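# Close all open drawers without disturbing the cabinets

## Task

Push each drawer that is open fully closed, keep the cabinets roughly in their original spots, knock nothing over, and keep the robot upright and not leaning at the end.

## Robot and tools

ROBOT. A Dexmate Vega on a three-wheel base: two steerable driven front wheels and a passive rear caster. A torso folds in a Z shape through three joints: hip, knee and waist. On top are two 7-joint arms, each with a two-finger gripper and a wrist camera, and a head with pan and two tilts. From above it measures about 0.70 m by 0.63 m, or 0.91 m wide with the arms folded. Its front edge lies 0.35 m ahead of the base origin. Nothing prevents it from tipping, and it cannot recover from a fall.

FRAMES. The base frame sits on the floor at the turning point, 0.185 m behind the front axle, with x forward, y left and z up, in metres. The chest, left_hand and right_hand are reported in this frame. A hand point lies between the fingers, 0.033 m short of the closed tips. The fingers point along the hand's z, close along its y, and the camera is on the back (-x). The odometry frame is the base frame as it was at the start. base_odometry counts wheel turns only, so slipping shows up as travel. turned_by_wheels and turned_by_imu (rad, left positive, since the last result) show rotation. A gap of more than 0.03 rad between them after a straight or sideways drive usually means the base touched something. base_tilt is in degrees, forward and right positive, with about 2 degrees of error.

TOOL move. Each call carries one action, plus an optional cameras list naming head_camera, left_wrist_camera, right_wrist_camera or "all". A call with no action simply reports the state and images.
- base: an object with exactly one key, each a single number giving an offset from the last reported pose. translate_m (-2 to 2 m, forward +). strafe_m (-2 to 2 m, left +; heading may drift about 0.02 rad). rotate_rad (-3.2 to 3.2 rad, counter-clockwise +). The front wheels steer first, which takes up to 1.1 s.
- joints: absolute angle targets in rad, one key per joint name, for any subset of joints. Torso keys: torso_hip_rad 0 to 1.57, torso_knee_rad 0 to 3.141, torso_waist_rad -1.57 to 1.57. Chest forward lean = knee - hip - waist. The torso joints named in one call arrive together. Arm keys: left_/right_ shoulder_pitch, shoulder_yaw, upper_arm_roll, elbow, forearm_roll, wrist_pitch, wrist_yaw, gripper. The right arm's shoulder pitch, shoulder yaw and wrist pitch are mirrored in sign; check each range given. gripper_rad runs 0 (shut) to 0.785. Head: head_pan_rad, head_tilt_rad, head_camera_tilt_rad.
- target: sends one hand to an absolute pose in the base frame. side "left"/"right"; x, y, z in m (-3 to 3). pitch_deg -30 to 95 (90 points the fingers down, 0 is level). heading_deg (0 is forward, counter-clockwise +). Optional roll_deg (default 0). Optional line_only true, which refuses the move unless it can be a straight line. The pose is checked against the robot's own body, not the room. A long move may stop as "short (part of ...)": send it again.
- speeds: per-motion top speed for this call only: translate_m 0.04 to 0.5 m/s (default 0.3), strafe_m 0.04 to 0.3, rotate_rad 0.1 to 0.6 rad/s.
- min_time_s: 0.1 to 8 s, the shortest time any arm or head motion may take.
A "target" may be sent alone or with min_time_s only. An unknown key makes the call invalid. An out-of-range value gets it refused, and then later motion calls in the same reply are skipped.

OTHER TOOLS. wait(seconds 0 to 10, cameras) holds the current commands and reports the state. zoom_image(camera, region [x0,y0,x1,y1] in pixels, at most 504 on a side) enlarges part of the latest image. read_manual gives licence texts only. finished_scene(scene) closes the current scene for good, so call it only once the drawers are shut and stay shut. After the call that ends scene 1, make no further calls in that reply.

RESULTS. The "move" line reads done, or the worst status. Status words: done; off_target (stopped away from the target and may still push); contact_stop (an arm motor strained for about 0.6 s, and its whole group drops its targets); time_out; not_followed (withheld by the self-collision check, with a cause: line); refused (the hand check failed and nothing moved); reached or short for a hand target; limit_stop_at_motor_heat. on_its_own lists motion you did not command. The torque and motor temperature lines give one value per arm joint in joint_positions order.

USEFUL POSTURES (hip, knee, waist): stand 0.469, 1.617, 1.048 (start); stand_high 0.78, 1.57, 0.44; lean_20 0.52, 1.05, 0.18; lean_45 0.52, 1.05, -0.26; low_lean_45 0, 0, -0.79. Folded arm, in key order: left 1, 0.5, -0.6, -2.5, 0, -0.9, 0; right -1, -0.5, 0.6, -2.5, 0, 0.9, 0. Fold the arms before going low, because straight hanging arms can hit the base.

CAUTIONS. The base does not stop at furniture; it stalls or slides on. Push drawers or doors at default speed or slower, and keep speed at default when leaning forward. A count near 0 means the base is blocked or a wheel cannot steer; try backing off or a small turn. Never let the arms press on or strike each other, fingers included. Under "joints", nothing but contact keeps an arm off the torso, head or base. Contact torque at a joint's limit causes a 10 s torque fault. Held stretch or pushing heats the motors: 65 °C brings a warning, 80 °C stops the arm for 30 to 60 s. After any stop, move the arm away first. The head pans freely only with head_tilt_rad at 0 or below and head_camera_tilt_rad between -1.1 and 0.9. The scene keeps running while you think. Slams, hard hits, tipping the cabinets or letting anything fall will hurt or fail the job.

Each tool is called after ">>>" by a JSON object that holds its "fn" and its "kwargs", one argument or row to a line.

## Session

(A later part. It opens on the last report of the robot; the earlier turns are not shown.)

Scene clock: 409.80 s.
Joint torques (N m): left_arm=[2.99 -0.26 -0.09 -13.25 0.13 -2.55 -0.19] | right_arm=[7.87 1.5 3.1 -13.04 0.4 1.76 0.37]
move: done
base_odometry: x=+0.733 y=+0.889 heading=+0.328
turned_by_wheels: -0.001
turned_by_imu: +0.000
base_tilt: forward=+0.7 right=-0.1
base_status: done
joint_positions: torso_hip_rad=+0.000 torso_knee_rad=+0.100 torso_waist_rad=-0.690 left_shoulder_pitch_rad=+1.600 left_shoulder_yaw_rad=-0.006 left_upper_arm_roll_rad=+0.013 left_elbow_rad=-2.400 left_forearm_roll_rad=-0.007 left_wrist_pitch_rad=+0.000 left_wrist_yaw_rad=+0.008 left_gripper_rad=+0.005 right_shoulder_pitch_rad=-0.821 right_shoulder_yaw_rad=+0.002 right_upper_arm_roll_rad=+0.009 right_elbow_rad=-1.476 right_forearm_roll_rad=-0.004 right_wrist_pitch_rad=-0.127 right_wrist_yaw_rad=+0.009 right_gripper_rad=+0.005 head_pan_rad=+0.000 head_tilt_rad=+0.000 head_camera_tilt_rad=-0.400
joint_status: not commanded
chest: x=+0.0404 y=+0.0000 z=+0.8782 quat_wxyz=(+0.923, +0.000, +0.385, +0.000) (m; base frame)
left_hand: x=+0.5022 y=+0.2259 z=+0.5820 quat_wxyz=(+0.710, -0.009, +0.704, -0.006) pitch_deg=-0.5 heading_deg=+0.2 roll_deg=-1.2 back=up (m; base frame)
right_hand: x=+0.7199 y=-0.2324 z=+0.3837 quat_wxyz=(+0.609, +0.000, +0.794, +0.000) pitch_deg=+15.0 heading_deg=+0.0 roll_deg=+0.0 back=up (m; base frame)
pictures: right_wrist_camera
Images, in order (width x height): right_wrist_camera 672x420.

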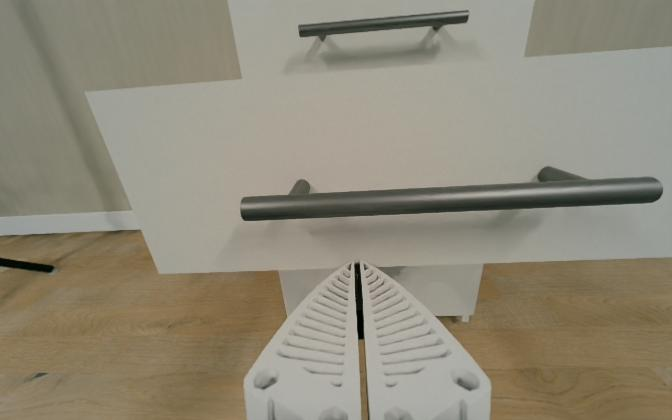

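>>> {"fn": "move", "kwargs": {
  "base": {"translate_m": 0.2},
  "speeds": {"translate_m": 0.1},
  "cameras": ["all"]
}}

Scene clock: 418.97 s.
Joint torques (N m): left_arm=[2.28 -0.8 0.41 -15.05 -0.03 -2.48 0.46] | right_arm=[7.64 1.49 2.73 -12.09 0.44 2.3 0.23]
move: done
base_odometry: x=+0.922 y=+0.954 heading=+0.327
turned_by_wheels: +0.000
turned_by_imu: +0.001
base_tilt: forward=+0.7 right=-0.1
base_status: done
joint_positions: torso_hip_rad=+0.000 torso_knee_rad=+0.100 torso_waist_rad=-0.690 left_shoulder_pitch_rad=+1.600 left_shoulder_yaw_rad=-0.006 left_upper_arm_roll_rad=+0.013 left_elbow_rad=-2.400 left_forearm_roll_rad=-0.007 left_wrist_pitch_rad=+0.000 left_wrist_yaw_rad=+0.008 left_gripper_rad=+0.005 right_shoulder_pitch_rad=-0.821 right_shoulder_yaw_rad=+0.002 right_upper_arm_roll_rad=+0.009 right_elbow_rad=-1.476 right_forearm_roll_rad=-0.004 right_wrist_pitch_rad=-0.127 right_wrist_yaw_rad=+0.009 right_gripper_rad=+0.005 head_pan_rad=+0.000 head_tilt_rad=+0.000 head_camera_tilt_rad=-0.400
joint_status: not commanded
chest: x=+0.0404 y=+0.0000 z=+0.8782 quat_wxyz=(+0.923, +0.000, +0.385, +0.000) (m; base frame)
left_hand: x=+0.5022 y=+0.2259 z=+0.5820 quat_wxyz=(+0.710, -0.009, +0.704, -0.006) pitch_deg=-0.5 heading_deg=+0.2 roll_deg=-1.2 back=up (m; base frame)
right_hand: x=+0.7199 y=-0.2324 z=+0.3837 quat_wxyz=(+0.609, +0.000, +0.794, +0.000) pitch_deg=+15.0 heading_deg=+0.0 roll_deg=+0.0 back=up (m; base frame)
pictures: head_camera, left_wrist_camera, right_wrist_camera
Images, in order (width x height): head_camera 896x560, left_wrist_camera 672x420, right_wrist_camera 672x420.

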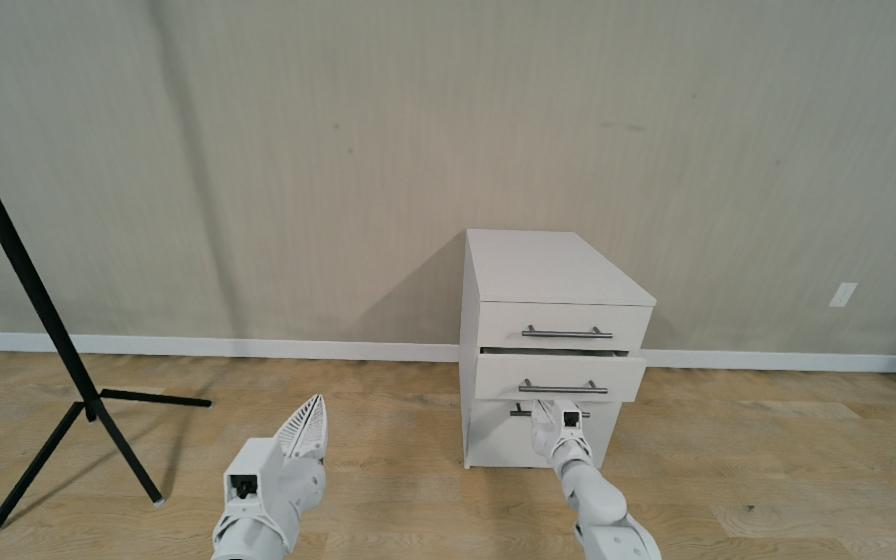

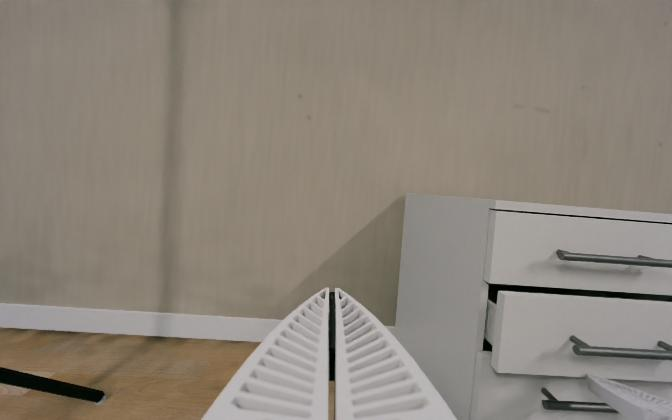

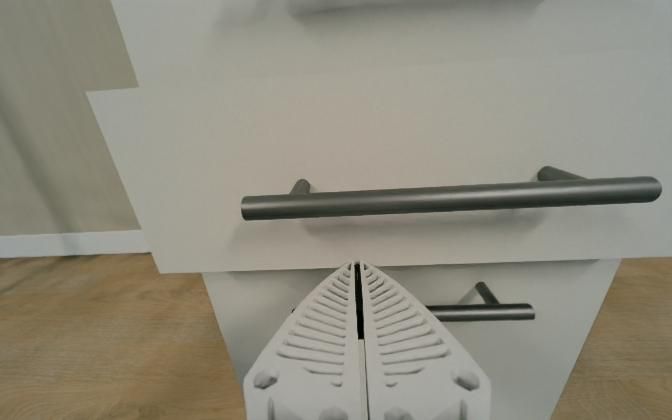

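>>> {"fn": "move", "kwargs": {
  "base": {"translate_m": 0.07},
  "speeds": {"translate_m": 0.1},
  "cameras": ["all"]
}}

Scene clock: 424.30 s.
Joint torques (N m): left_arm=[2.94 -1.6 0.51 -14.07 0.1 -2.79 -0.32] | right_arm=[24.41 1.02 0.69 -14.74 0.37 5.04 1.38]
move: done
base_odometry: x=+0.988 y=+0.977 heading=+0.326
turned_by_wheels: -0.001
turned_by_imu: -0.002
base_tilt: forward=+0.6 right=+0.0
base_status: done
joint_positions: torso_hip_rad=+0.000 torso_knee_rad=+0.100 torso_waist_rad=-0.690 left_shoulder_pitch_rad=+1.600 left_shoulder_yaw_rad=-0.006 left_upper_arm_roll_rad=+0.013 left_elbow_rad=-2.400 left_forearm_roll_rad=-0.007 left_wrist_pitch_rad=+0.000 left_wrist_yaw_rad=+0.008 left_gripper_rad=+0.005 right_shoulder_pitch_rad=-0.822 right_shoulder_yaw_rad=+0.002 right_upper_arm_roll_rad=+0.009 right_elbow_rad=-1.476 right_forearm_roll_rad=-0.004 right_wrist_pitch_rad=-0.128 right_wrist_yaw_rad=+0.009 right_gripper_rad=+0.005 head_pan_rad=+0.000 head_tilt_rad=+0.000 head_camera_tilt_rad=-0.400
joint_status: not commanded
chest: x=+0.0404 y=+0.0000 z=+0.8782 quat_wxyz=(+0.923, +0.000, +0.385, +0.000) (m; base frame)
left_hand: x=+0.5022 y=+0.2259 z=+0.5820 quat_wxyz=(+0.710, -0.009, +0.704, -0.006) pitch_deg=-0.5 heading_deg=+0.2 roll_deg=-1.2 back=up (m; base frame)
right_hand: x=+0.7193 y=-0.2326 z=+0.3825 quat_wxyz=(+0.608, +0.000, +0.794, +0.000) pitch_deg=+15.2 heading_deg=+0.0 roll_deg=+0.0 back=up (m; base frame)
pictures: head_camera, left_wrist_camera, right_wrist_camera
Images, in order (width x height): head_camera 896x560, left_wrist_camera 672x420, right_wrist_camera 672x420.

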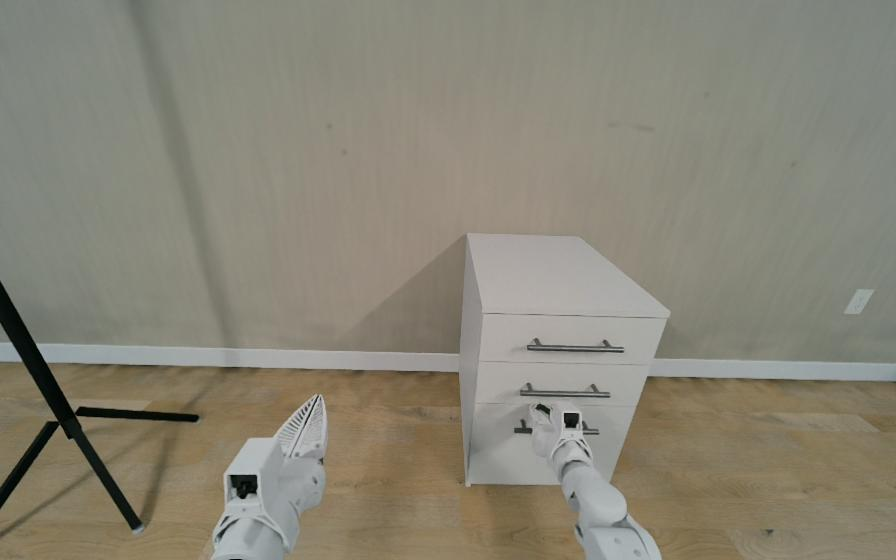

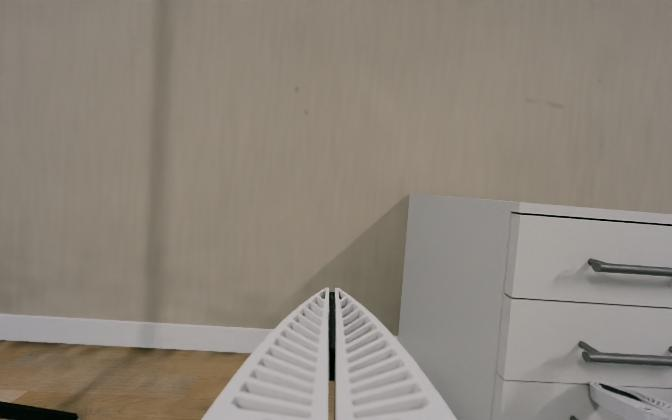

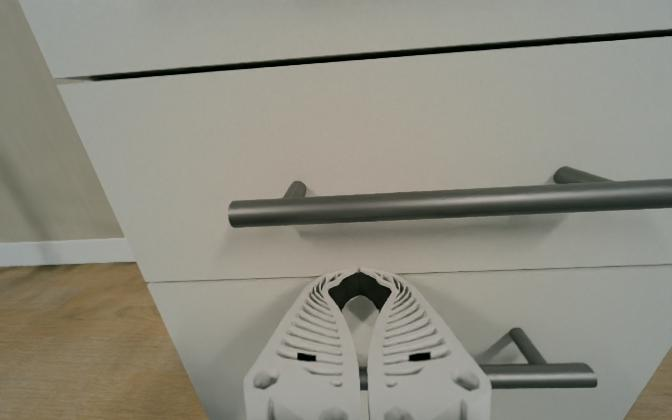

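>>> {"fn": "move", "kwargs": {
  "base": {"translate_m": -0.5},
  "cameras": ["head_camera"]
}}

>>> {"fn": "move", "kwargs": {
  "base": {"rotate_rad": 1.56},
  "cameras": ["all"]
}}

Scene clock: 452.30 s.
Joint torques (N m): left_arm=[4.07 0.66 0.61 -13.89 0.12 -2.24 0] | right_arm=[16.07 1.76 1.06 -11.78 0.26 2.54 0.3]
move: done
base_odometry: x=+0.515 y=+0.816 heading=+0.325
turned_by_wheels: -0.001
turned_by_imu: +0.001
base_tilt: forward=+0.6 right=+0.0
base_status: done
joint_positions: torso_hip_rad=+0.000 torso_knee_rad=+0.100 torso_waist_rad=-0.690 left_shoulder_pitch_rad=+1.600 left_shoulder_yaw_rad=-0.006 left_upper_arm_roll_rad=+0.013 left_elbow_rad=-2.400 left_forearm_roll_rad=-0.007 left_wrist_pitch_rad=+0.000 left_wrist_yaw_rad=+0.008 left_gripper_rad=+0.005 right_shoulder_pitch_rad=-0.821 right_shoulder_yaw_rad=+0.002 right_upper_arm_roll_rad=+0.009 right_elbow_rad=-1.476 right_forearm_roll_rad=-0.004 right_wrist_pitch_rad=-0.128 right_wrist_yaw_rad=+0.009 right_gripper_rad=+0.005 head_pan_rad=+0.000 head_tilt_rad=+0.000 head_camera_tilt_rad=-0.400
joint_status: not commanded
chest: x=+0.0404 y=+0.0000 z=+0.8782 quat_wxyz=(+0.923, +0.000, +0.385, +0.000) (m; base frame)
left_hand: x=+0.5022 y=+0.2259 z=+0.5819 quat_wxyz=(+0.710, -0.009, +0.704, -0.006) pitch_deg=-0.5 heading_deg=+0.2 roll_deg=-1.2 back=up (m; base frame)
right_hand: x=+0.7197 y=-0.2325 z=+0.3833 quat_wxyz=(+0.608, +0.000, +0.794, +0.000) pitch_deg=+15.1 heading_deg=+0.0 roll_deg=+0.0 back=up (m; base frame)
pictures: head_camera
Images, in order (width x height): head_camera 896x560.

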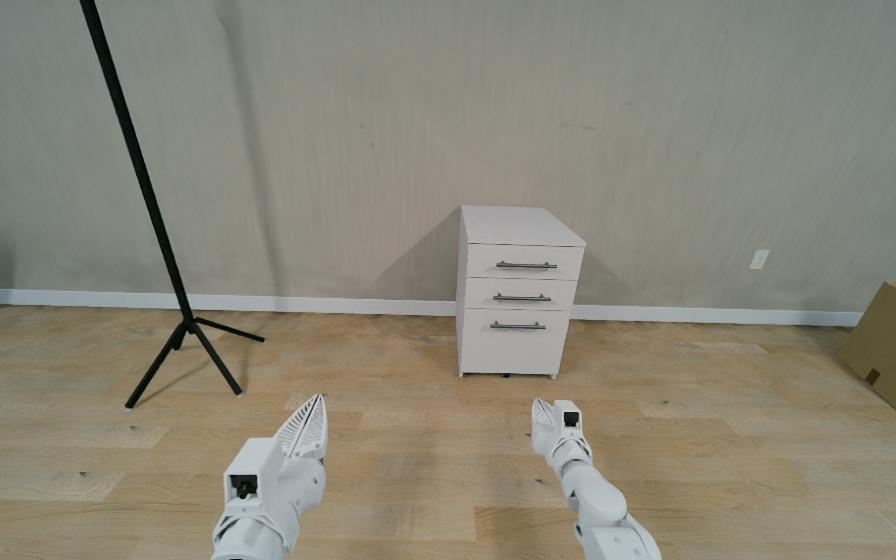

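Scene clock: 456.50 s.
Joint torques (N m): left_arm=[5.09 1.41 -0.3 -14.48 0.54 -1.87 0.07] | right_arm=[15.49 1.2 0.99 -12.38 0.29 2.51 0.1]
move: done
base_odometry: x=+0.516 y=+0.815 heading=+1.887
turned_by_wheels: +1.562
turned_by_imu: +1.530
base_tilt: forward=+0.7 right=+0.0
base_status: done
joint_positions: torso_hip_rad=+0.000 torso_knee_rad=+0.100 torso_waist_rad=-0.690 left_shoulder_pitch_rad=+1.600 left_shoulder_yaw_rad=-0.006 left_upper_arm_roll_rad=+0.013 left_elbow_rad=-2.400 left_forearm_roll_rad=-0.007 left_wrist_pitch_rad=+0.000 left_wrist_yaw_rad=+0.008 left_gripper_rad=+0.005 right_shoulder_pitch_rad=-0.821 right_shoulder_yaw_rad=+0.002 right_upper_arm_roll_rad=+0.009 right_elbow_rad=-1.476 right_forearm_roll_rad=-0.004 right_wrist_pitch_rad=-0.128 right_wrist_yaw_rad=+0.009 right_gripper_rad=+0.005 head_pan_rad=+0.000 head_tilt_rad=+0.000 head_camera_tilt_rad=-0.400
joint_status: not commanded
chest: x=+0.0404 y=+0.0000 z=+0.8782 quat_wxyz=(+0.923, +0.000, +0.385, +0.000) (m; base frame)
left_hand: x=+0.5022 y=+0.2259 z=+0.5819 quat_wxyz=(+0.710, -0.009, +0.704, -0.006) pitch_deg=-0.5 heading_deg=+0.2 roll_deg=-1.2 back=up (m; base frame)
right_hand: x=+0.7197 y=-0.2325 z=+0.3833 quat_wxyz=(+0.608, +0.000, +0.794, +0.000) pitch_deg=+15.1 heading_deg=+0.0 roll_deg=+0.0 back=up (m; base frame)
pictures: head_camera, left_wrist_camera, right_wrist_camera
Images, in order (width x height): head_camera 896x560, left_wrist_camera 672x420, right_wrist_camera 672x420.

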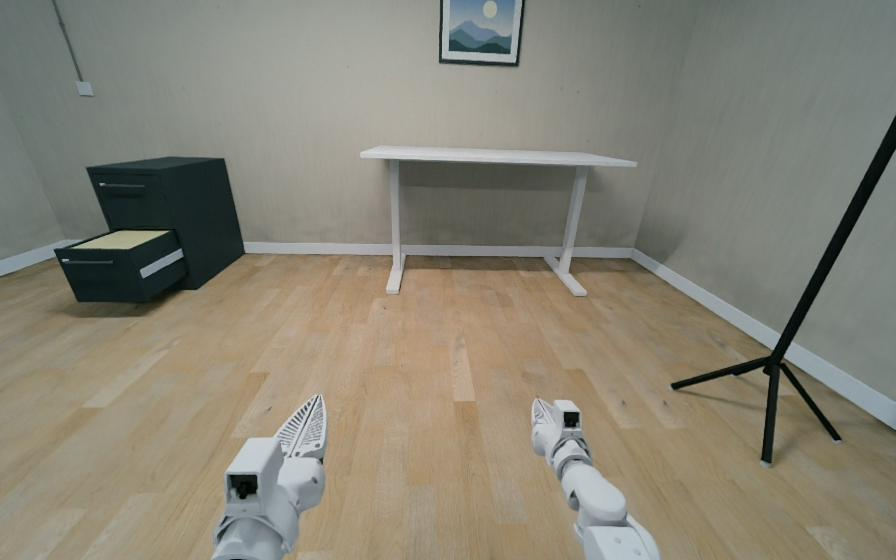

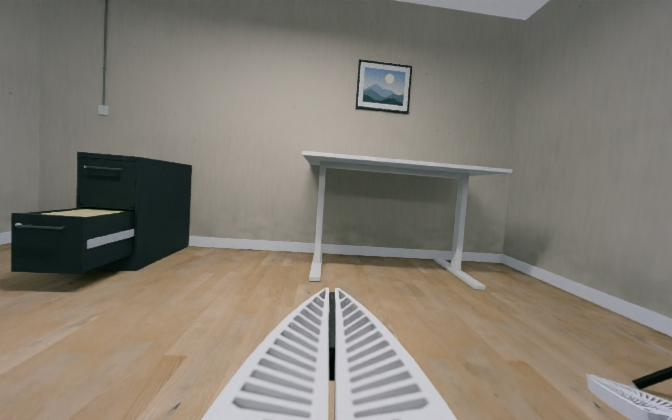

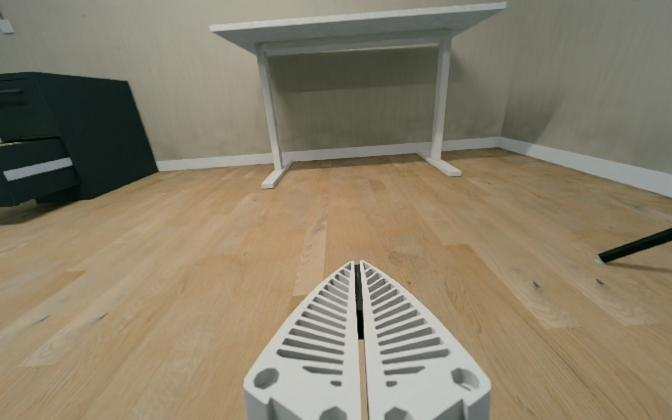

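>>> {"fn": "zoom_image", "kwargs": {
  "camera": "head_camera",
  "region": [30, 130, 270, 330]
}}

Scaled by 2.100 from the camera's 896x560 image, which has a finer 960x600 frame.

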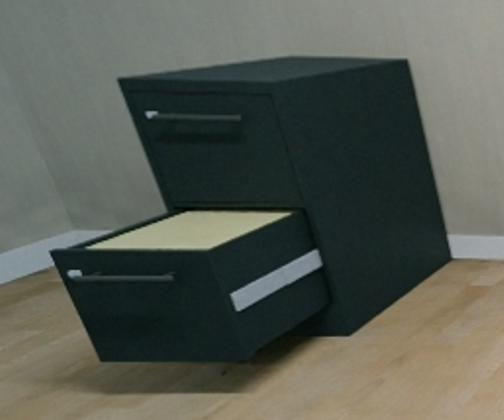

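>>> {"fn": "move", "kwargs": {
  "base": {"rotate_rad": 0.05}
}}

>>> {"fn": "move", "kwargs": {
  "base": {"strafe_m": 1.4},
  "joints": {"left_shoulder_pitch_rad": 0.641, "left_elbow_rad": -1.117, "left_wrist_pitch_rad": 0.209, "right_shoulder_pitch_rad": -1.6, "right_elbow_rad": -2.4, "right_wrist_pitch_rad": 0.0},
  "cameras": ["all"]
}}

Scene clock: 485.70 s.
Joint torques (N m): left_arm=[3.04 -2.28 0.76 -14.09 -0.2 -2.98 0.12] | right_arm=[16.48 1.69 0.64 -12.12 0.29 2.44 0.29]
move: done
base_odometry: x=+0.516 y=+0.815 heading=+1.937
turned_by_wheels: +0.050
turned_by_imu: +0.049
base_tilt: forward=+0.6 right=+0.0
base_status: done
joint_positions: torso_hip_rad=+0.000 torso_knee_rad=+0.100 torso_waist_rad=-0.690 left_shoulder_pitch_rad=+1.600 left_shoulder_yaw_rad=-0.006 left_upper_arm_roll_rad=+0.013 left_elbow_rad=-2.400 left_forearm_roll_rad=-0.007 left_wrist_pitch_rad=+0.000 left_wrist_yaw_rad=+0.008 left_gripper_rad=+0.005 right_shoulder_pitch_rad=-0.821 right_shoulder_yaw_rad=+0.002 right_upper_arm_roll_rad=+0.009 right_elbow_rad=-1.476 right_forearm_roll_rad=-0.004 right_wrist_pitch_rad=-0.128 right_wrist_yaw_rad=+0.009 right_gripper_rad=+0.005 head_pan_rad=+0.000 head_tilt_rad=+0.000 head_camera_tilt_rad=-0.400
joint_status: not commanded
chest: x=+0.0404 y=+0.0000 z=+0.8782 quat_wxyz=(+0.923, +0.000, +0.385, +0.000) (m; base frame)
left_hand: x=+0.5022 y=+0.2259 z=+0.5819 quat_wxyz=(+0.710, -0.009, +0.704, -0.006) pitch_deg=-0.5 heading_deg=+0.2 roll_deg=-1.2 back=up (m; base frame)
right_hand: x=+0.7197 y=-0.2325 z=+0.3833 quat_wxyz=(+0.608, +0.000, +0.794, +0.000) pitch_deg=+15.1 heading_deg=+0.0 roll_deg=+0.0 back=up (m; base frame)
pictures: none

Scene clock: 492.27 s.
Joint torques (N m): left_arm=[-14.32 2.12 1.89 -12.08 0.55 -0.99 -0.16] | right_arm=[-4.92 1.07 0.76 -13.11 0.31 2.08 -0.02]
move: done
base_odometry: x=-0.781 y=+0.297 heading=+1.957
turned_by_wheels: +0.020
turned_by_imu: +0.010
base_tilt: forward=+0.6 right=-0.1
base_status: done
joint_positions: torso_hip_rad=+0.000 torso_knee_rad=+0.100 torso_waist_rad=-0.690 left_shoulder_pitch_rad=+0.643 left_shoulder_yaw_rad=-0.006 left_upper_arm_roll_rad=+0.013 left_elbow_rad=-1.119 left_forearm_roll_rad=-0.007 left_wrist_pitch_rad=+0.209 left_wrist_yaw_rad=+0.008 left_gripper_rad=+0.005 right_shoulder_pitch_rad=-1.600 right_shoulder_yaw_rad=+0.002 right_upper_arm_roll_rad=+0.009 right_elbow_rad=-2.399 right_forearm_roll_rad=-0.004 right_wrist_pitch_rad=+0.000 right_wrist_yaw_rad=+0.009 right_gripper_rad=+0.005 head_pan_rad=+0.000 head_tilt_rad=+0.000 head_camera_tilt_rad=-0.400
joint_status: all done
chest: x=+0.0404 y=+0.0000 z=+0.8782 quat_wxyz=(+0.923, +0.000, +0.385, +0.000) (m; base frame)
left_hand: x=+0.7201 y=+0.2196 z=+0.2606 quat_wxyz=(+0.500, +0.000, +0.866, -0.004) pitch_deg=+30.0 heading_deg=-0.5 roll_deg=-0.4 back=up (m; base frame)
right_hand: x=+0.5023 y=-0.2317 z=+0.5818 quat_wxyz=(+0.710, -0.004, +0.704, -0.003) pitch_deg=-0.5 heading_deg=+0.1 roll_deg=-0.6 back=up (m; base frame)
pictures: head_camera, left_wrist_camera, right_wrist_camera
Images, in order (width x height): head_camera 896x560, left_wrist_camera 672x420, right_wrist_camera 672x420.

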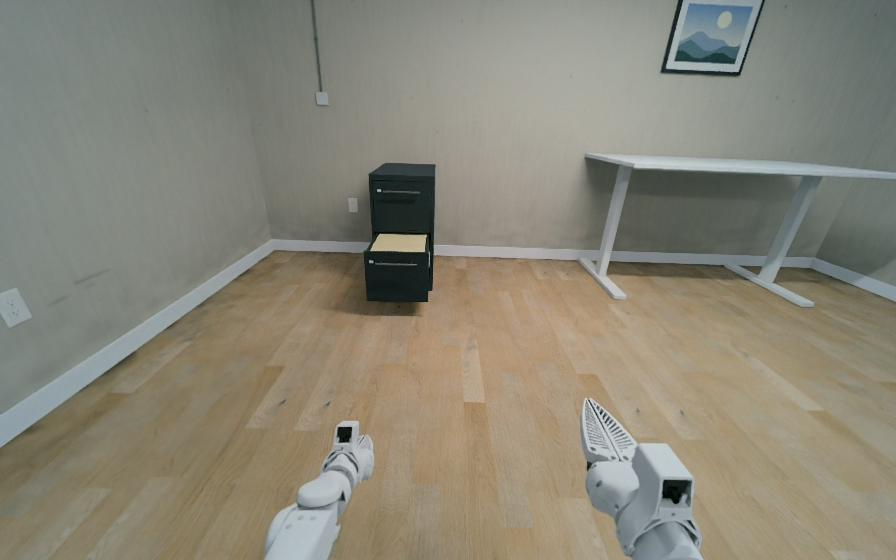

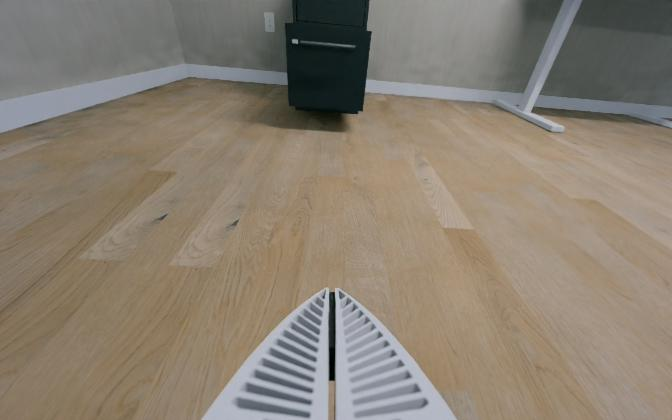

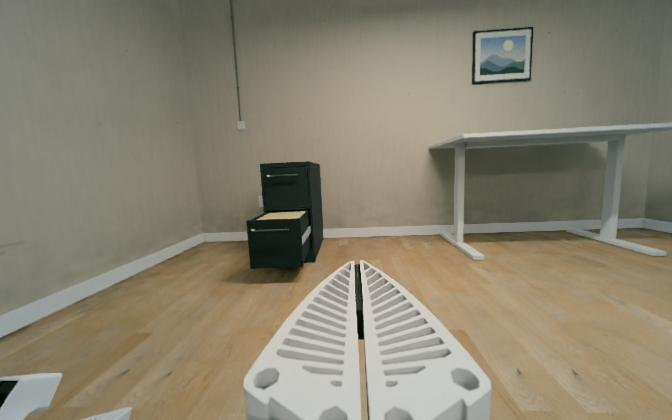

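>>> {"fn": "move", "kwargs": {
  "base": {"translate_m": 0.93},
  "cameras": ["head_camera", "left_wrist_camera"]
}}

>>> {"fn": "move", "kwargs": {
  "base": {"translate_m": 0.36},
  "speeds": {"translate_m": 0.15},
  "cameras": ["head_camera", "left_wrist_camera", "right_wrist_camera"]
}}

Scene clock: 507.43 s.
Joint torques (N m): left_arm=[-15.07 -1.29 -0.97 -11.59 -0.11 -1.14 0.3] | right_arm=[-5.25 1.04 0.65 -12.92 0.34 2.35 0.26]
move: done
base_odometry: x=-1.134 y=+1.158 heading=+1.956
turned_by_wheels: -0.001
turned_by_imu: +0.000
base_tilt: forward=+0.7 right=-0.1
base_status: done
joint_positions: torso_hip_rad=+0.000 torso_knee_rad=+0.100 torso_waist_rad=-0.690 left_shoulder_pitch_rad=+0.641 left_shoulder_yaw_rad=-0.006 left_upper_arm_roll_rad=+0.013 left_elbow_rad=-1.117 left_forearm_roll_rad=-0.007 left_wrist_pitch_rad=+0.209 left_wrist_yaw_rad=+0.008 left_gripper_rad=+0.005 right_shoulder_pitch_rad=-1.600 right_shoulder_yaw_rad=+0.002 right_upper_arm_roll_rad=+0.009 right_elbow_rad=-2.400 right_forearm_roll_rad=-0.004 right_wrist_pitch_rad=+0.000 right_wrist_yaw_rad=+0.009 right_gripper_rad=+0.005 head_pan_rad=+0.000 head_tilt_rad=+0.000 head_camera_tilt_rad=-0.400
joint_status: not commanded
chest: x=+0.0404 y=+0.0000 z=+0.8781 quat_wxyz=(+0.923, +0.000, +0.385, +0.000) (m; base frame)
left_hand: x=+0.7203 y=+0.2196 z=+0.2605 quat_wxyz=(+0.500, +0.000, +0.866, -0.004) pitch_deg=+30.0 heading_deg=-0.5 roll_deg=-0.4 back=up (m; base frame)
right_hand: x=+0.5022 y=-0.2317 z=+0.5819 quat_wxyz=(+0.710, -0.004, +0.704, -0.003) pitch_deg=-0.5 heading_deg=+0.1 roll_deg=-0.6 back=up (m; base frame)
pictures: head_camera, left_wrist_camera
Images, in order (width x height): head_camera 896x560, left_wrist_camera 672x420.

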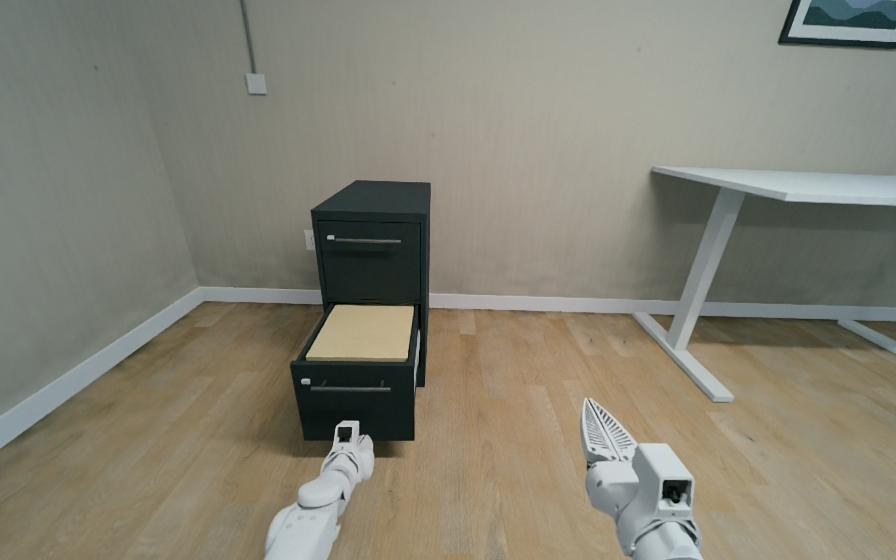

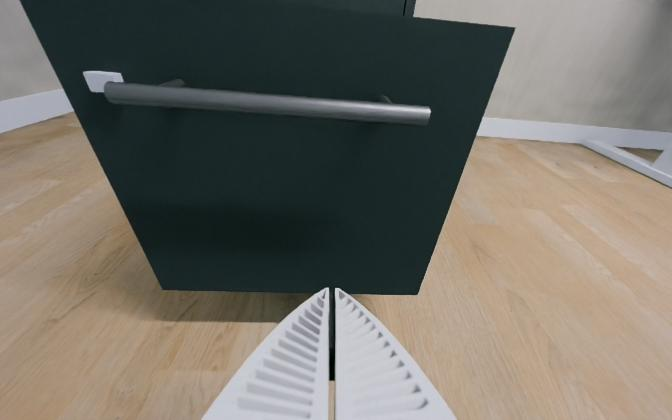

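Scene clock: 510.83 s.
Joint torques (N m): left_arm=[-12.88 1.16 0.97 -14.01 0.27 -2.38 0.01] | right_arm=[-4.13 1.43 0.99 -13.09 0.33 2.89 0.22]
move: done
base_odometry: x=-1.270 y=+1.491 heading=+1.956
turned_by_wheels: +0.000
turned_by_imu: +0.000
base_tilt: forward=+0.7 right=-0.1
base_status: done
joint_positions: torso_hip_rad=+0.000 torso_knee_rad=+0.100 torso_waist_rad=-0.690 left_shoulder_pitch_rad=+0.641 left_shoulder_yaw_rad=-0.006 left_upper_arm_roll_rad=+0.013 left_elbow_rad=-1.117 left_forearm_roll_rad=-0.007 left_wrist_pitch_rad=+0.209 left_wrist_yaw_rad=+0.008 left_gripper_rad=+0.005 right_shoulder_pitch_rad=-1.600 right_shoulder_yaw_rad=+0.002 right_upper_arm_roll_rad=+0.009 right_elbow_rad=-2.400 right_forearm_roll_rad=-0.004 right_wrist_pitch_rad=+0.000 right_wrist_yaw_rad=+0.009 right_gripper_rad=+0.005 head_pan_rad=+0.000 head_tilt_rad=+0.000 head_camera_tilt_rad=-0.400
joint_status: not commanded
chest: x=+0.0404 y=+0.0000 z=+0.8782 quat_wxyz=(+0.923, +0.000, +0.385, +0.000) (m; base frame)
left_hand: x=+0.7203 y=+0.2196 z=+0.2604 quat_wxyz=(+0.500, +0.000, +0.866, -0.004) pitch_deg=+30.0 heading_deg=-0.5 roll_deg=-0.4 back=up (m; base frame)
right_hand: x=+0.5022 y=-0.2317 z=+0.5819 quat_wxyz=(+0.710, -0.004, +0.704, -0.003) pitch_deg=-0.5 heading_deg=+0.1 roll_deg=-0.6 back=up (m; base frame)
pictures: head_camera, left_wrist_camera, right_wrist_camera
Images, in order (width x height): head_camera 896x560, left_wrist_camera 672x420, right_wrist_camera 672x420.

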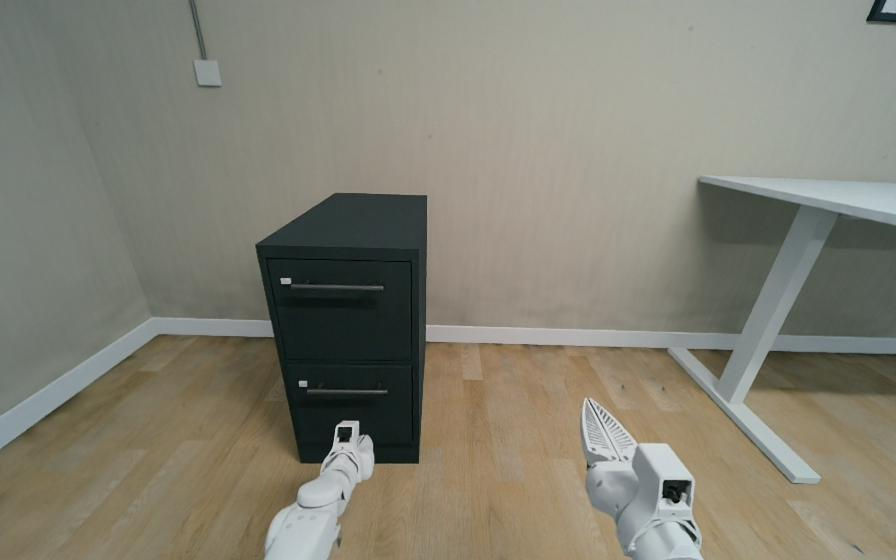

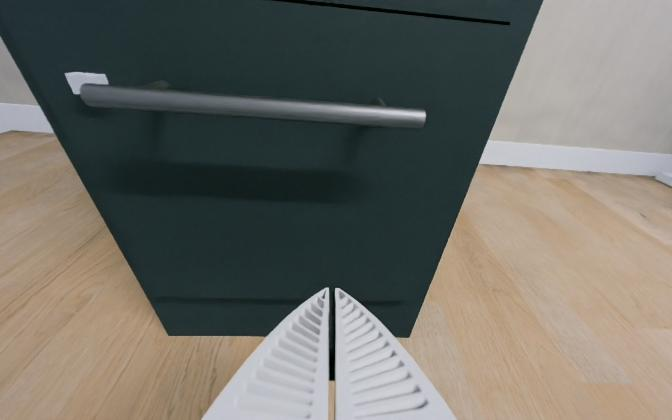

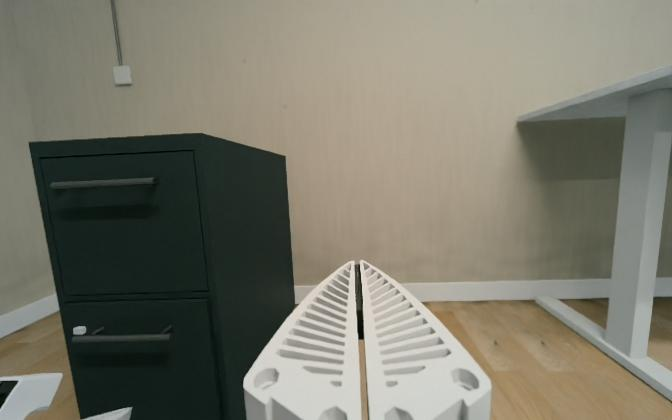

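>>> {"fn": "zoom_image", "kwargs": {
  "camera": "right_wrist_camera",
  "region": [30, 270, 230, 420]
}}

>>> {"fn": "zoom_image", "kwargs": {
  "camera": "head_camera",
  "region": [250, 230, 440, 470]
}}

Scaled by 2.520 from the camera's 672x420 image, which has a finer 960x600 frame.

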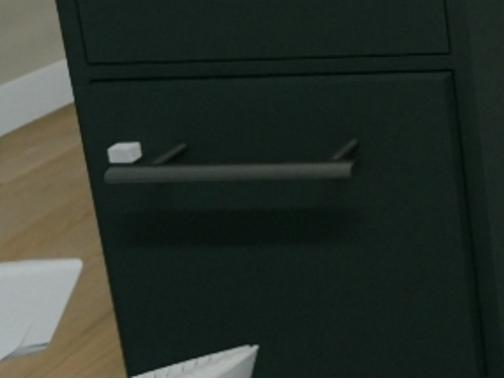

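Scaled by 2.100 from the camera's 896x560 image, which has a finer 960x600 frame.

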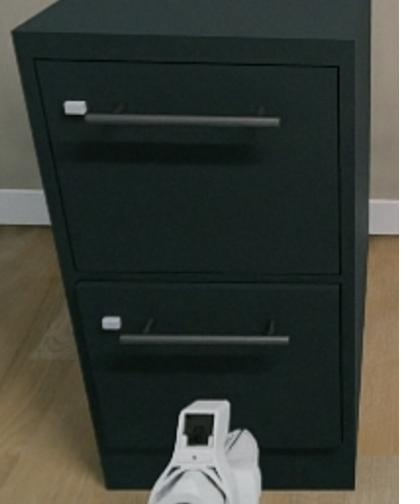

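>>> {"fn": "move", "kwargs": {
  "base": {"translate_m": 0.04},
  "speeds": {"translate_m": 0.06},
  "cameras": ["head_camera", "left_wrist_camera", "right_wrist_camera"]
}}

>>> {"fn": "zoom_image", "kwargs": {
  "camera": "right_wrist_camera",
  "region": [30, 270, 230, 420]
}}

Scene clock: 521.77 s.
Joint torques (N m): left_arm=[-14.4 -0.61 0.34 -13.31 0.12 -3.01 0.09] | right_arm=[-3.62 -0.24 0.69 -12.16 0.41 1.77 0.15]
move: done
base_odometry: x=-1.286 y=+1.528 heading=+1.955
turned_by_wheels: -0.001
turned_by_imu: +0.000
base_tilt: forward=+0.7 right=-0.1
base_status: done
joint_positions: torso_hip_rad=+0.000 torso_knee_rad=+0.100 torso_waist_rad=-0.690 left_shoulder_pitch_rad=+0.641 left_shoulder_yaw_rad=-0.006 left_upper_arm_roll_rad=+0.013 left_elbow_rad=-1.117 left_forearm_roll_rad=-0.007 left_wrist_pitch_rad=+0.209 left_wrist_yaw_rad=+0.008 left_gripper_rad=+0.005 right_shoulder_pitch_rad=-1.600 right_shoulder_yaw_rad=+0.002 right_upper_arm_roll_rad=+0.009 right_elbow_rad=-2.400 right_forearm_roll_rad=-0.004 right_wrist_pitch_rad=+0.000 right_wrist_yaw_rad=+0.009 right_gripper_rad=+0.005 head_pan_rad=+0.000 head_tilt_rad=+0.000 head_camera_tilt_rad=-0.400
joint_status: not commanded
chest: x=+0.0404 y=+0.0000 z=+0.8782 quat_wxyz=(+0.923, +0.000, +0.385, +0.000) (m; base frame)
left_hand: x=+0.7203 y=+0.2196 z=+0.2604 quat_wxyz=(+0.500, +0.000, +0.866, -0.004) pitch_deg=+30.0 heading_deg=-0.5 roll_deg=-0.4 back=up (m; base frame)
right_hand: x=+0.5022 y=-0.2317 z=+0.5819 quat_wxyz=(+0.710, -0.004, +0.704, -0.003) pitch_deg=-0.5 heading_deg=+0.1 roll_deg=-0.6 back=up (m; base frame)
pictures: head_camera, left_wrist_camera, right_wrist_camera
Images, in order (width x height): head_camera 896x560, left_wrist_camera 672x420, right_wrist_camera 672x420.

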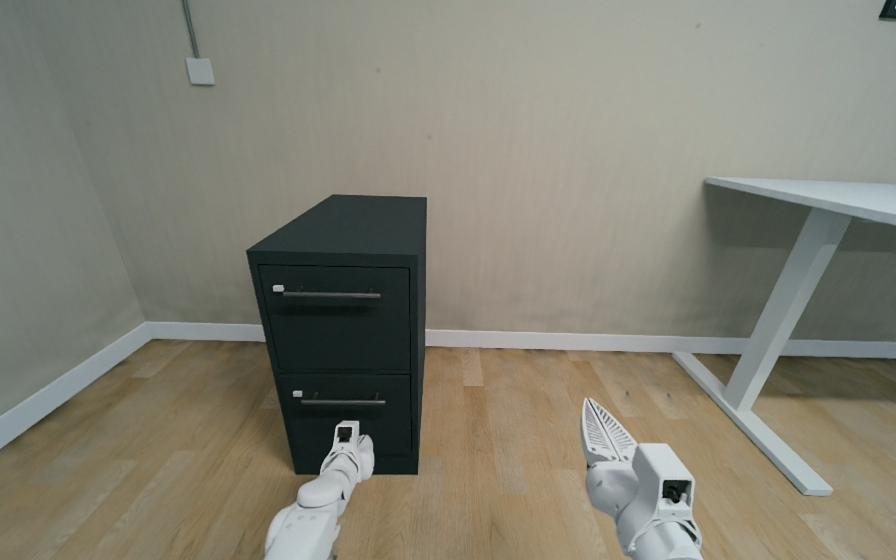

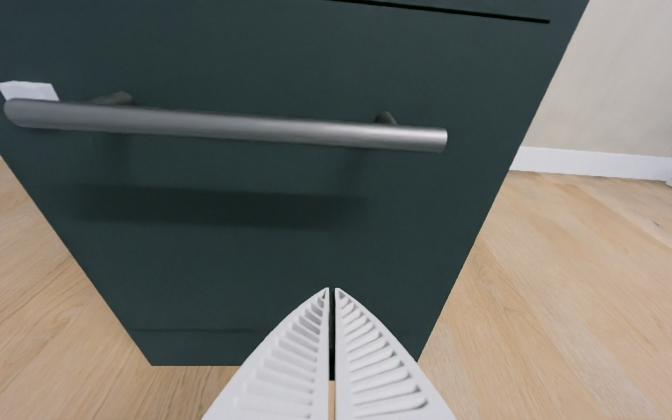

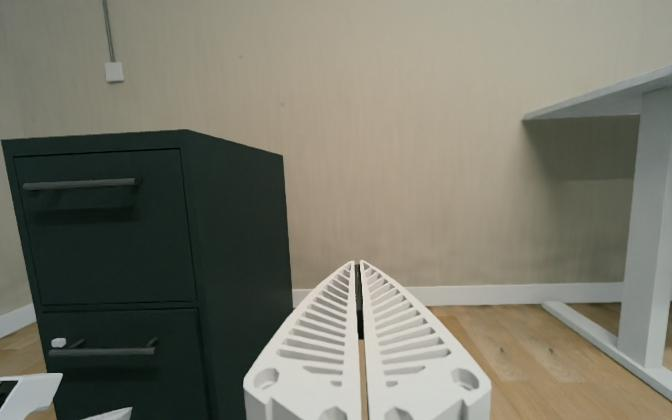

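Scaled by 2.520 from the camera's 672x420 image, which has a finer 960x600 frame.

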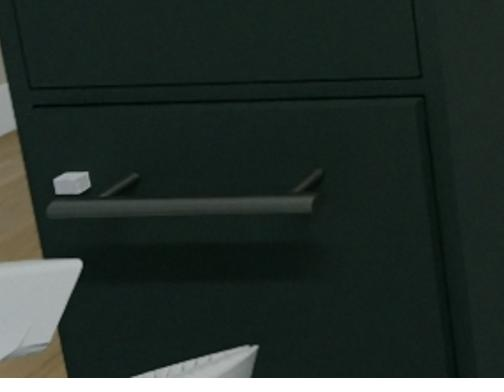

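>>> {"fn": "move", "kwargs": {
  "base": {"translate_m": 0.04},
  "speeds": {"translate_m": 0.06},
  "cameras": ["head_camera", "left_wrist_camera", "right_wrist_camera"]
}}

>>> {"fn": "zoom_image", "kwargs": {
  "camera": "right_wrist_camera",
  "region": [0, 270, 200, 420]
}}

Scene clock: 531.53 s.
Joint torques (N m): left_arm=[-14.75 1.68 0.77 -13.13 0.57 -2.17 0.13] | right_arm=[-4.43 1.04 1.15 -12.36 0.33 2.18 0.11]
move: done
base_odometry: x=-1.301 y=+1.565 heading=+1.955
turned_by_wheels: -0.001
turned_by_imu: +0.000
base_tilt: forward=+0.7 right=+0.0
base_status: done
joint_positions: torso_hip_rad=+0.000 torso_knee_rad=+0.100 torso_waist_rad=-0.690 left_shoulder_pitch_rad=+0.641 left_shoulder_yaw_rad=-0.006 left_upper_arm_roll_rad=+0.013 left_elbow_rad=-1.117 left_forearm_roll_rad=-0.007 left_wrist_pitch_rad=+0.209 left_wrist_yaw_rad=+0.008 left_gripper_rad=+0.005 right_shoulder_pitch_rad=-1.600 right_shoulder_yaw_rad=+0.002 right_upper_arm_roll_rad=+0.009 right_elbow_rad=-2.400 right_forearm_roll_rad=-0.004 right_wrist_pitch_rad=+0.000 right_wrist_yaw_rad=+0.009 right_gripper_rad=+0.005 head_pan_rad=+0.000 head_tilt_rad=+0.000 head_camera_tilt_rad=-0.400
joint_status: not commanded
chest: x=+0.0404 y=+0.0000 z=+0.8782 quat_wxyz=(+0.923, +0.000, +0.385, +0.000) (m; base frame)
left_hand: x=+0.7203 y=+0.2196 z=+0.2604 quat_wxyz=(+0.500, +0.000, +0.866, -0.004) pitch_deg=+30.0 heading_deg=-0.5 roll_deg=-0.4 back=up (m; base frame)
right_hand: x=+0.5022 y=-0.2317 z=+0.5819 quat_wxyz=(+0.710, -0.004, +0.704, -0.003) pitch_deg=-0.5 heading_deg=+0.1 roll_deg=-0.6 back=up (m; base frame)
pictures: head_camera, left_wrist_camera, right_wrist_camera
Images, in order (width x height): head_camera 896x560, left_wrist_camera 672x420, right_wrist_camera 672x420.

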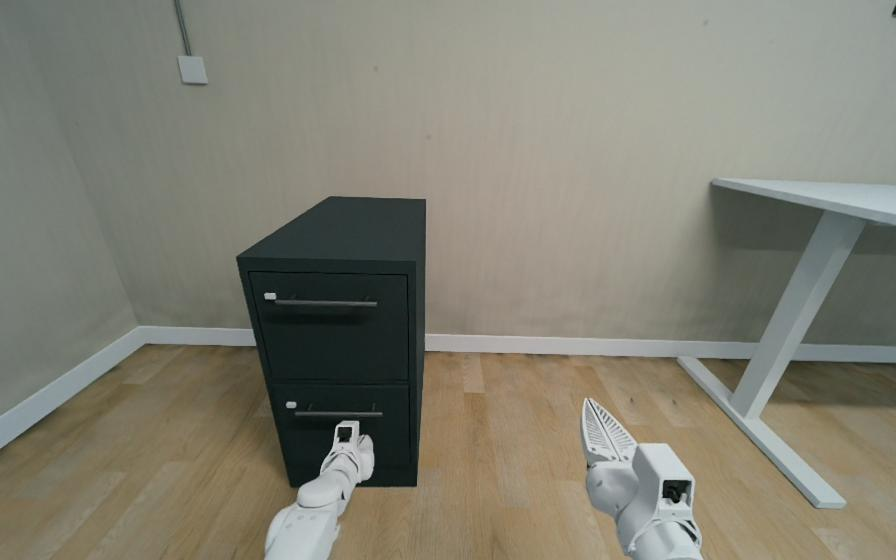

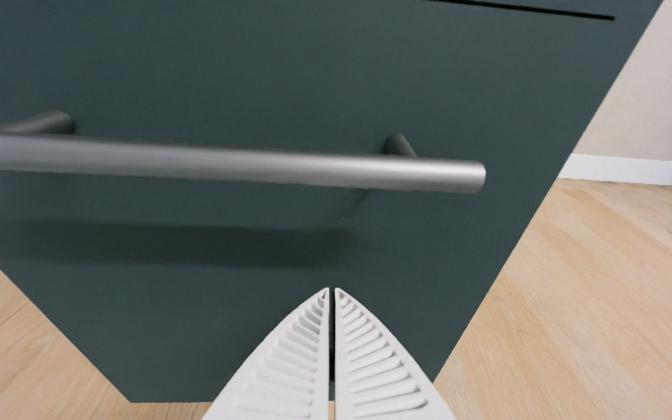

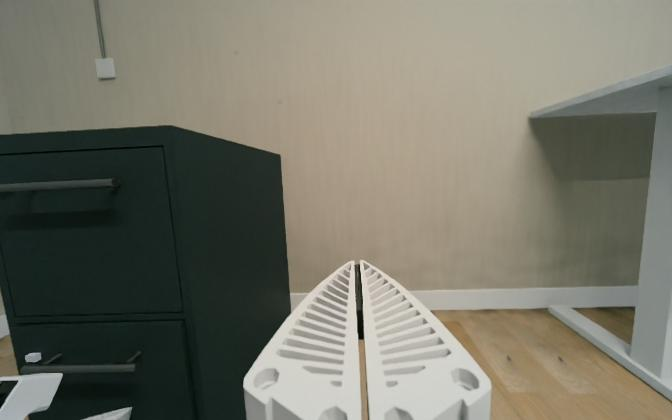

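Scaled by 2.520 from the camera's 672x420 image, which has a finer 960x600 frame.

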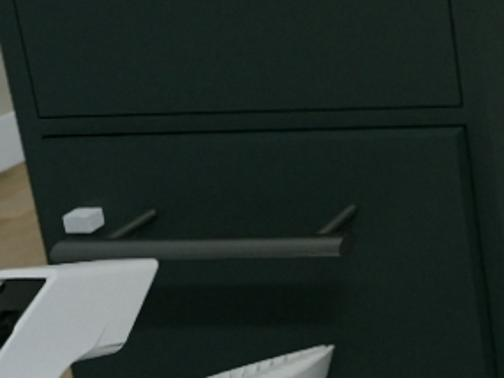

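>>> {"fn": "move", "kwargs": {
  "base": {"translate_m": 0.04},
  "speeds": {"translate_m": 0.06},
  "cameras": ["head_camera", "left_wrist_camera", "right_wrist_camera"]
}}

>>> {"fn": "zoom_image", "kwargs": {
  "camera": "right_wrist_camera",
  "region": [0, 270, 200, 420]
}}

Scene clock: 535.93 s.
Joint torques (N m): left_arm=[-28.9 1.33 1.22 -23.05 -0.38 -6.55 0.4] | right_arm=[-2.9 1.32 1.18 -13.15 0.39 2.71 0.03]
move: done
base_odometry: x=-1.316 y=+1.602 heading=+1.955
turned_by_wheels: +0.000
turned_by_imu: +0.001
base_tilt: forward=+0.6 right=-0.1
base_status: done
joint_positions: torso_hip_rad=+0.000 torso_knee_rad=+0.100 torso_waist_rad=-0.690 left_shoulder_pitch_rad=+0.642 left_shoulder_yaw_rad=-0.006 left_upper_arm_roll_rad=+0.013 left_elbow_rad=-1.116 left_forearm_roll_rad=-0.007 left_wrist_pitch_rad=+0.211 left_wrist_yaw_rad=+0.008 left_gripper_rad=+0.005 right_shoulder_pitch_rad=-1.600 right_shoulder_yaw_rad=+0.002 right_upper_arm_roll_rad=+0.009 right_elbow_rad=-2.400 right_forearm_roll_rad=-0.004 right_wrist_pitch_rad=+0.000 right_wrist_yaw_rad=+0.009 right_gripper_rad=+0.005 head_pan_rad=+0.000 head_tilt_rad=+0.000 head_camera_tilt_rad=-0.400
joint_status: not commanded
chest: x=+0.0404 y=+0.0000 z=+0.8782 quat_wxyz=(+0.923, +0.000, +0.385, +0.000) (m; base frame)
left_hand: x=+0.7194 y=+0.2196 z=+0.2592 quat_wxyz=(+0.499, +0.000, +0.867, -0.004) pitch_deg=+30.2 heading_deg=-0.5 roll_deg=-0.4 back=up (m; base frame)
right_hand: x=+0.5022 y=-0.2317 z=+0.5819 quat_wxyz=(+0.710, -0.004, +0.704, -0.003) pitch_deg=-0.5 heading_deg=+0.1 roll_deg=-0.6 back=up (m; base frame)
pictures: head_camera, left_wrist_camera, right_wrist_camera
Images, in order (width x height): head_camera 896x560, left_wrist_camera 672x420, right_wrist_camera 672x420.

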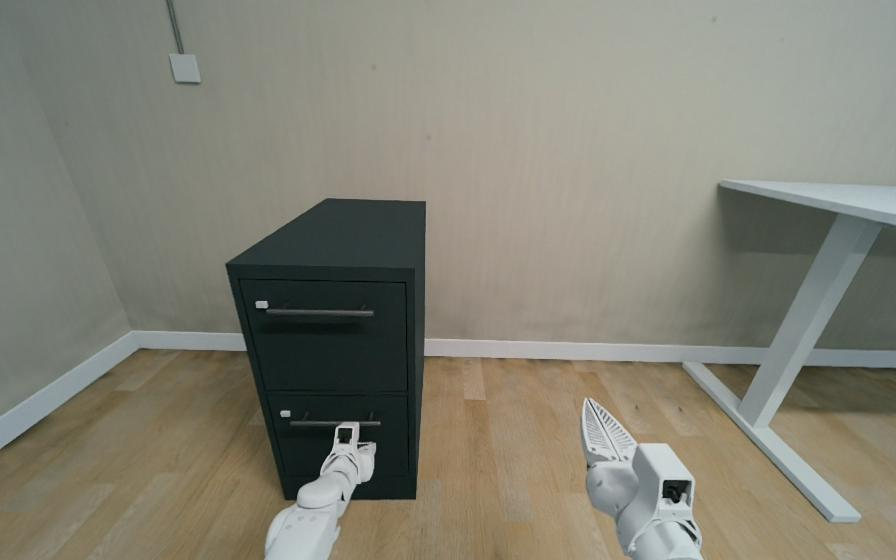

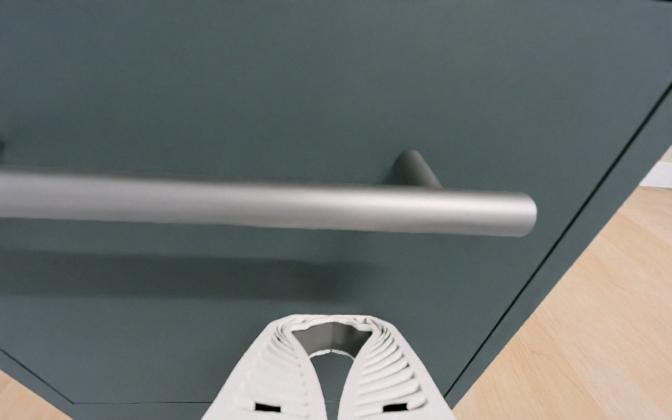

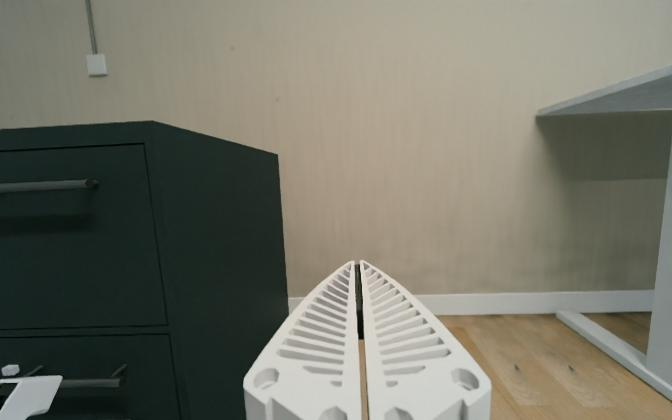

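Scaled by 2.520 from the camera's 672x420 image, which has a finer 960x600 frame.

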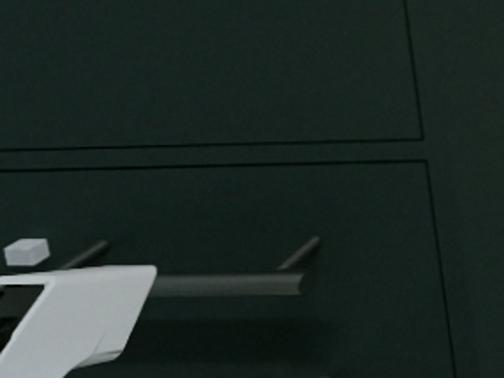

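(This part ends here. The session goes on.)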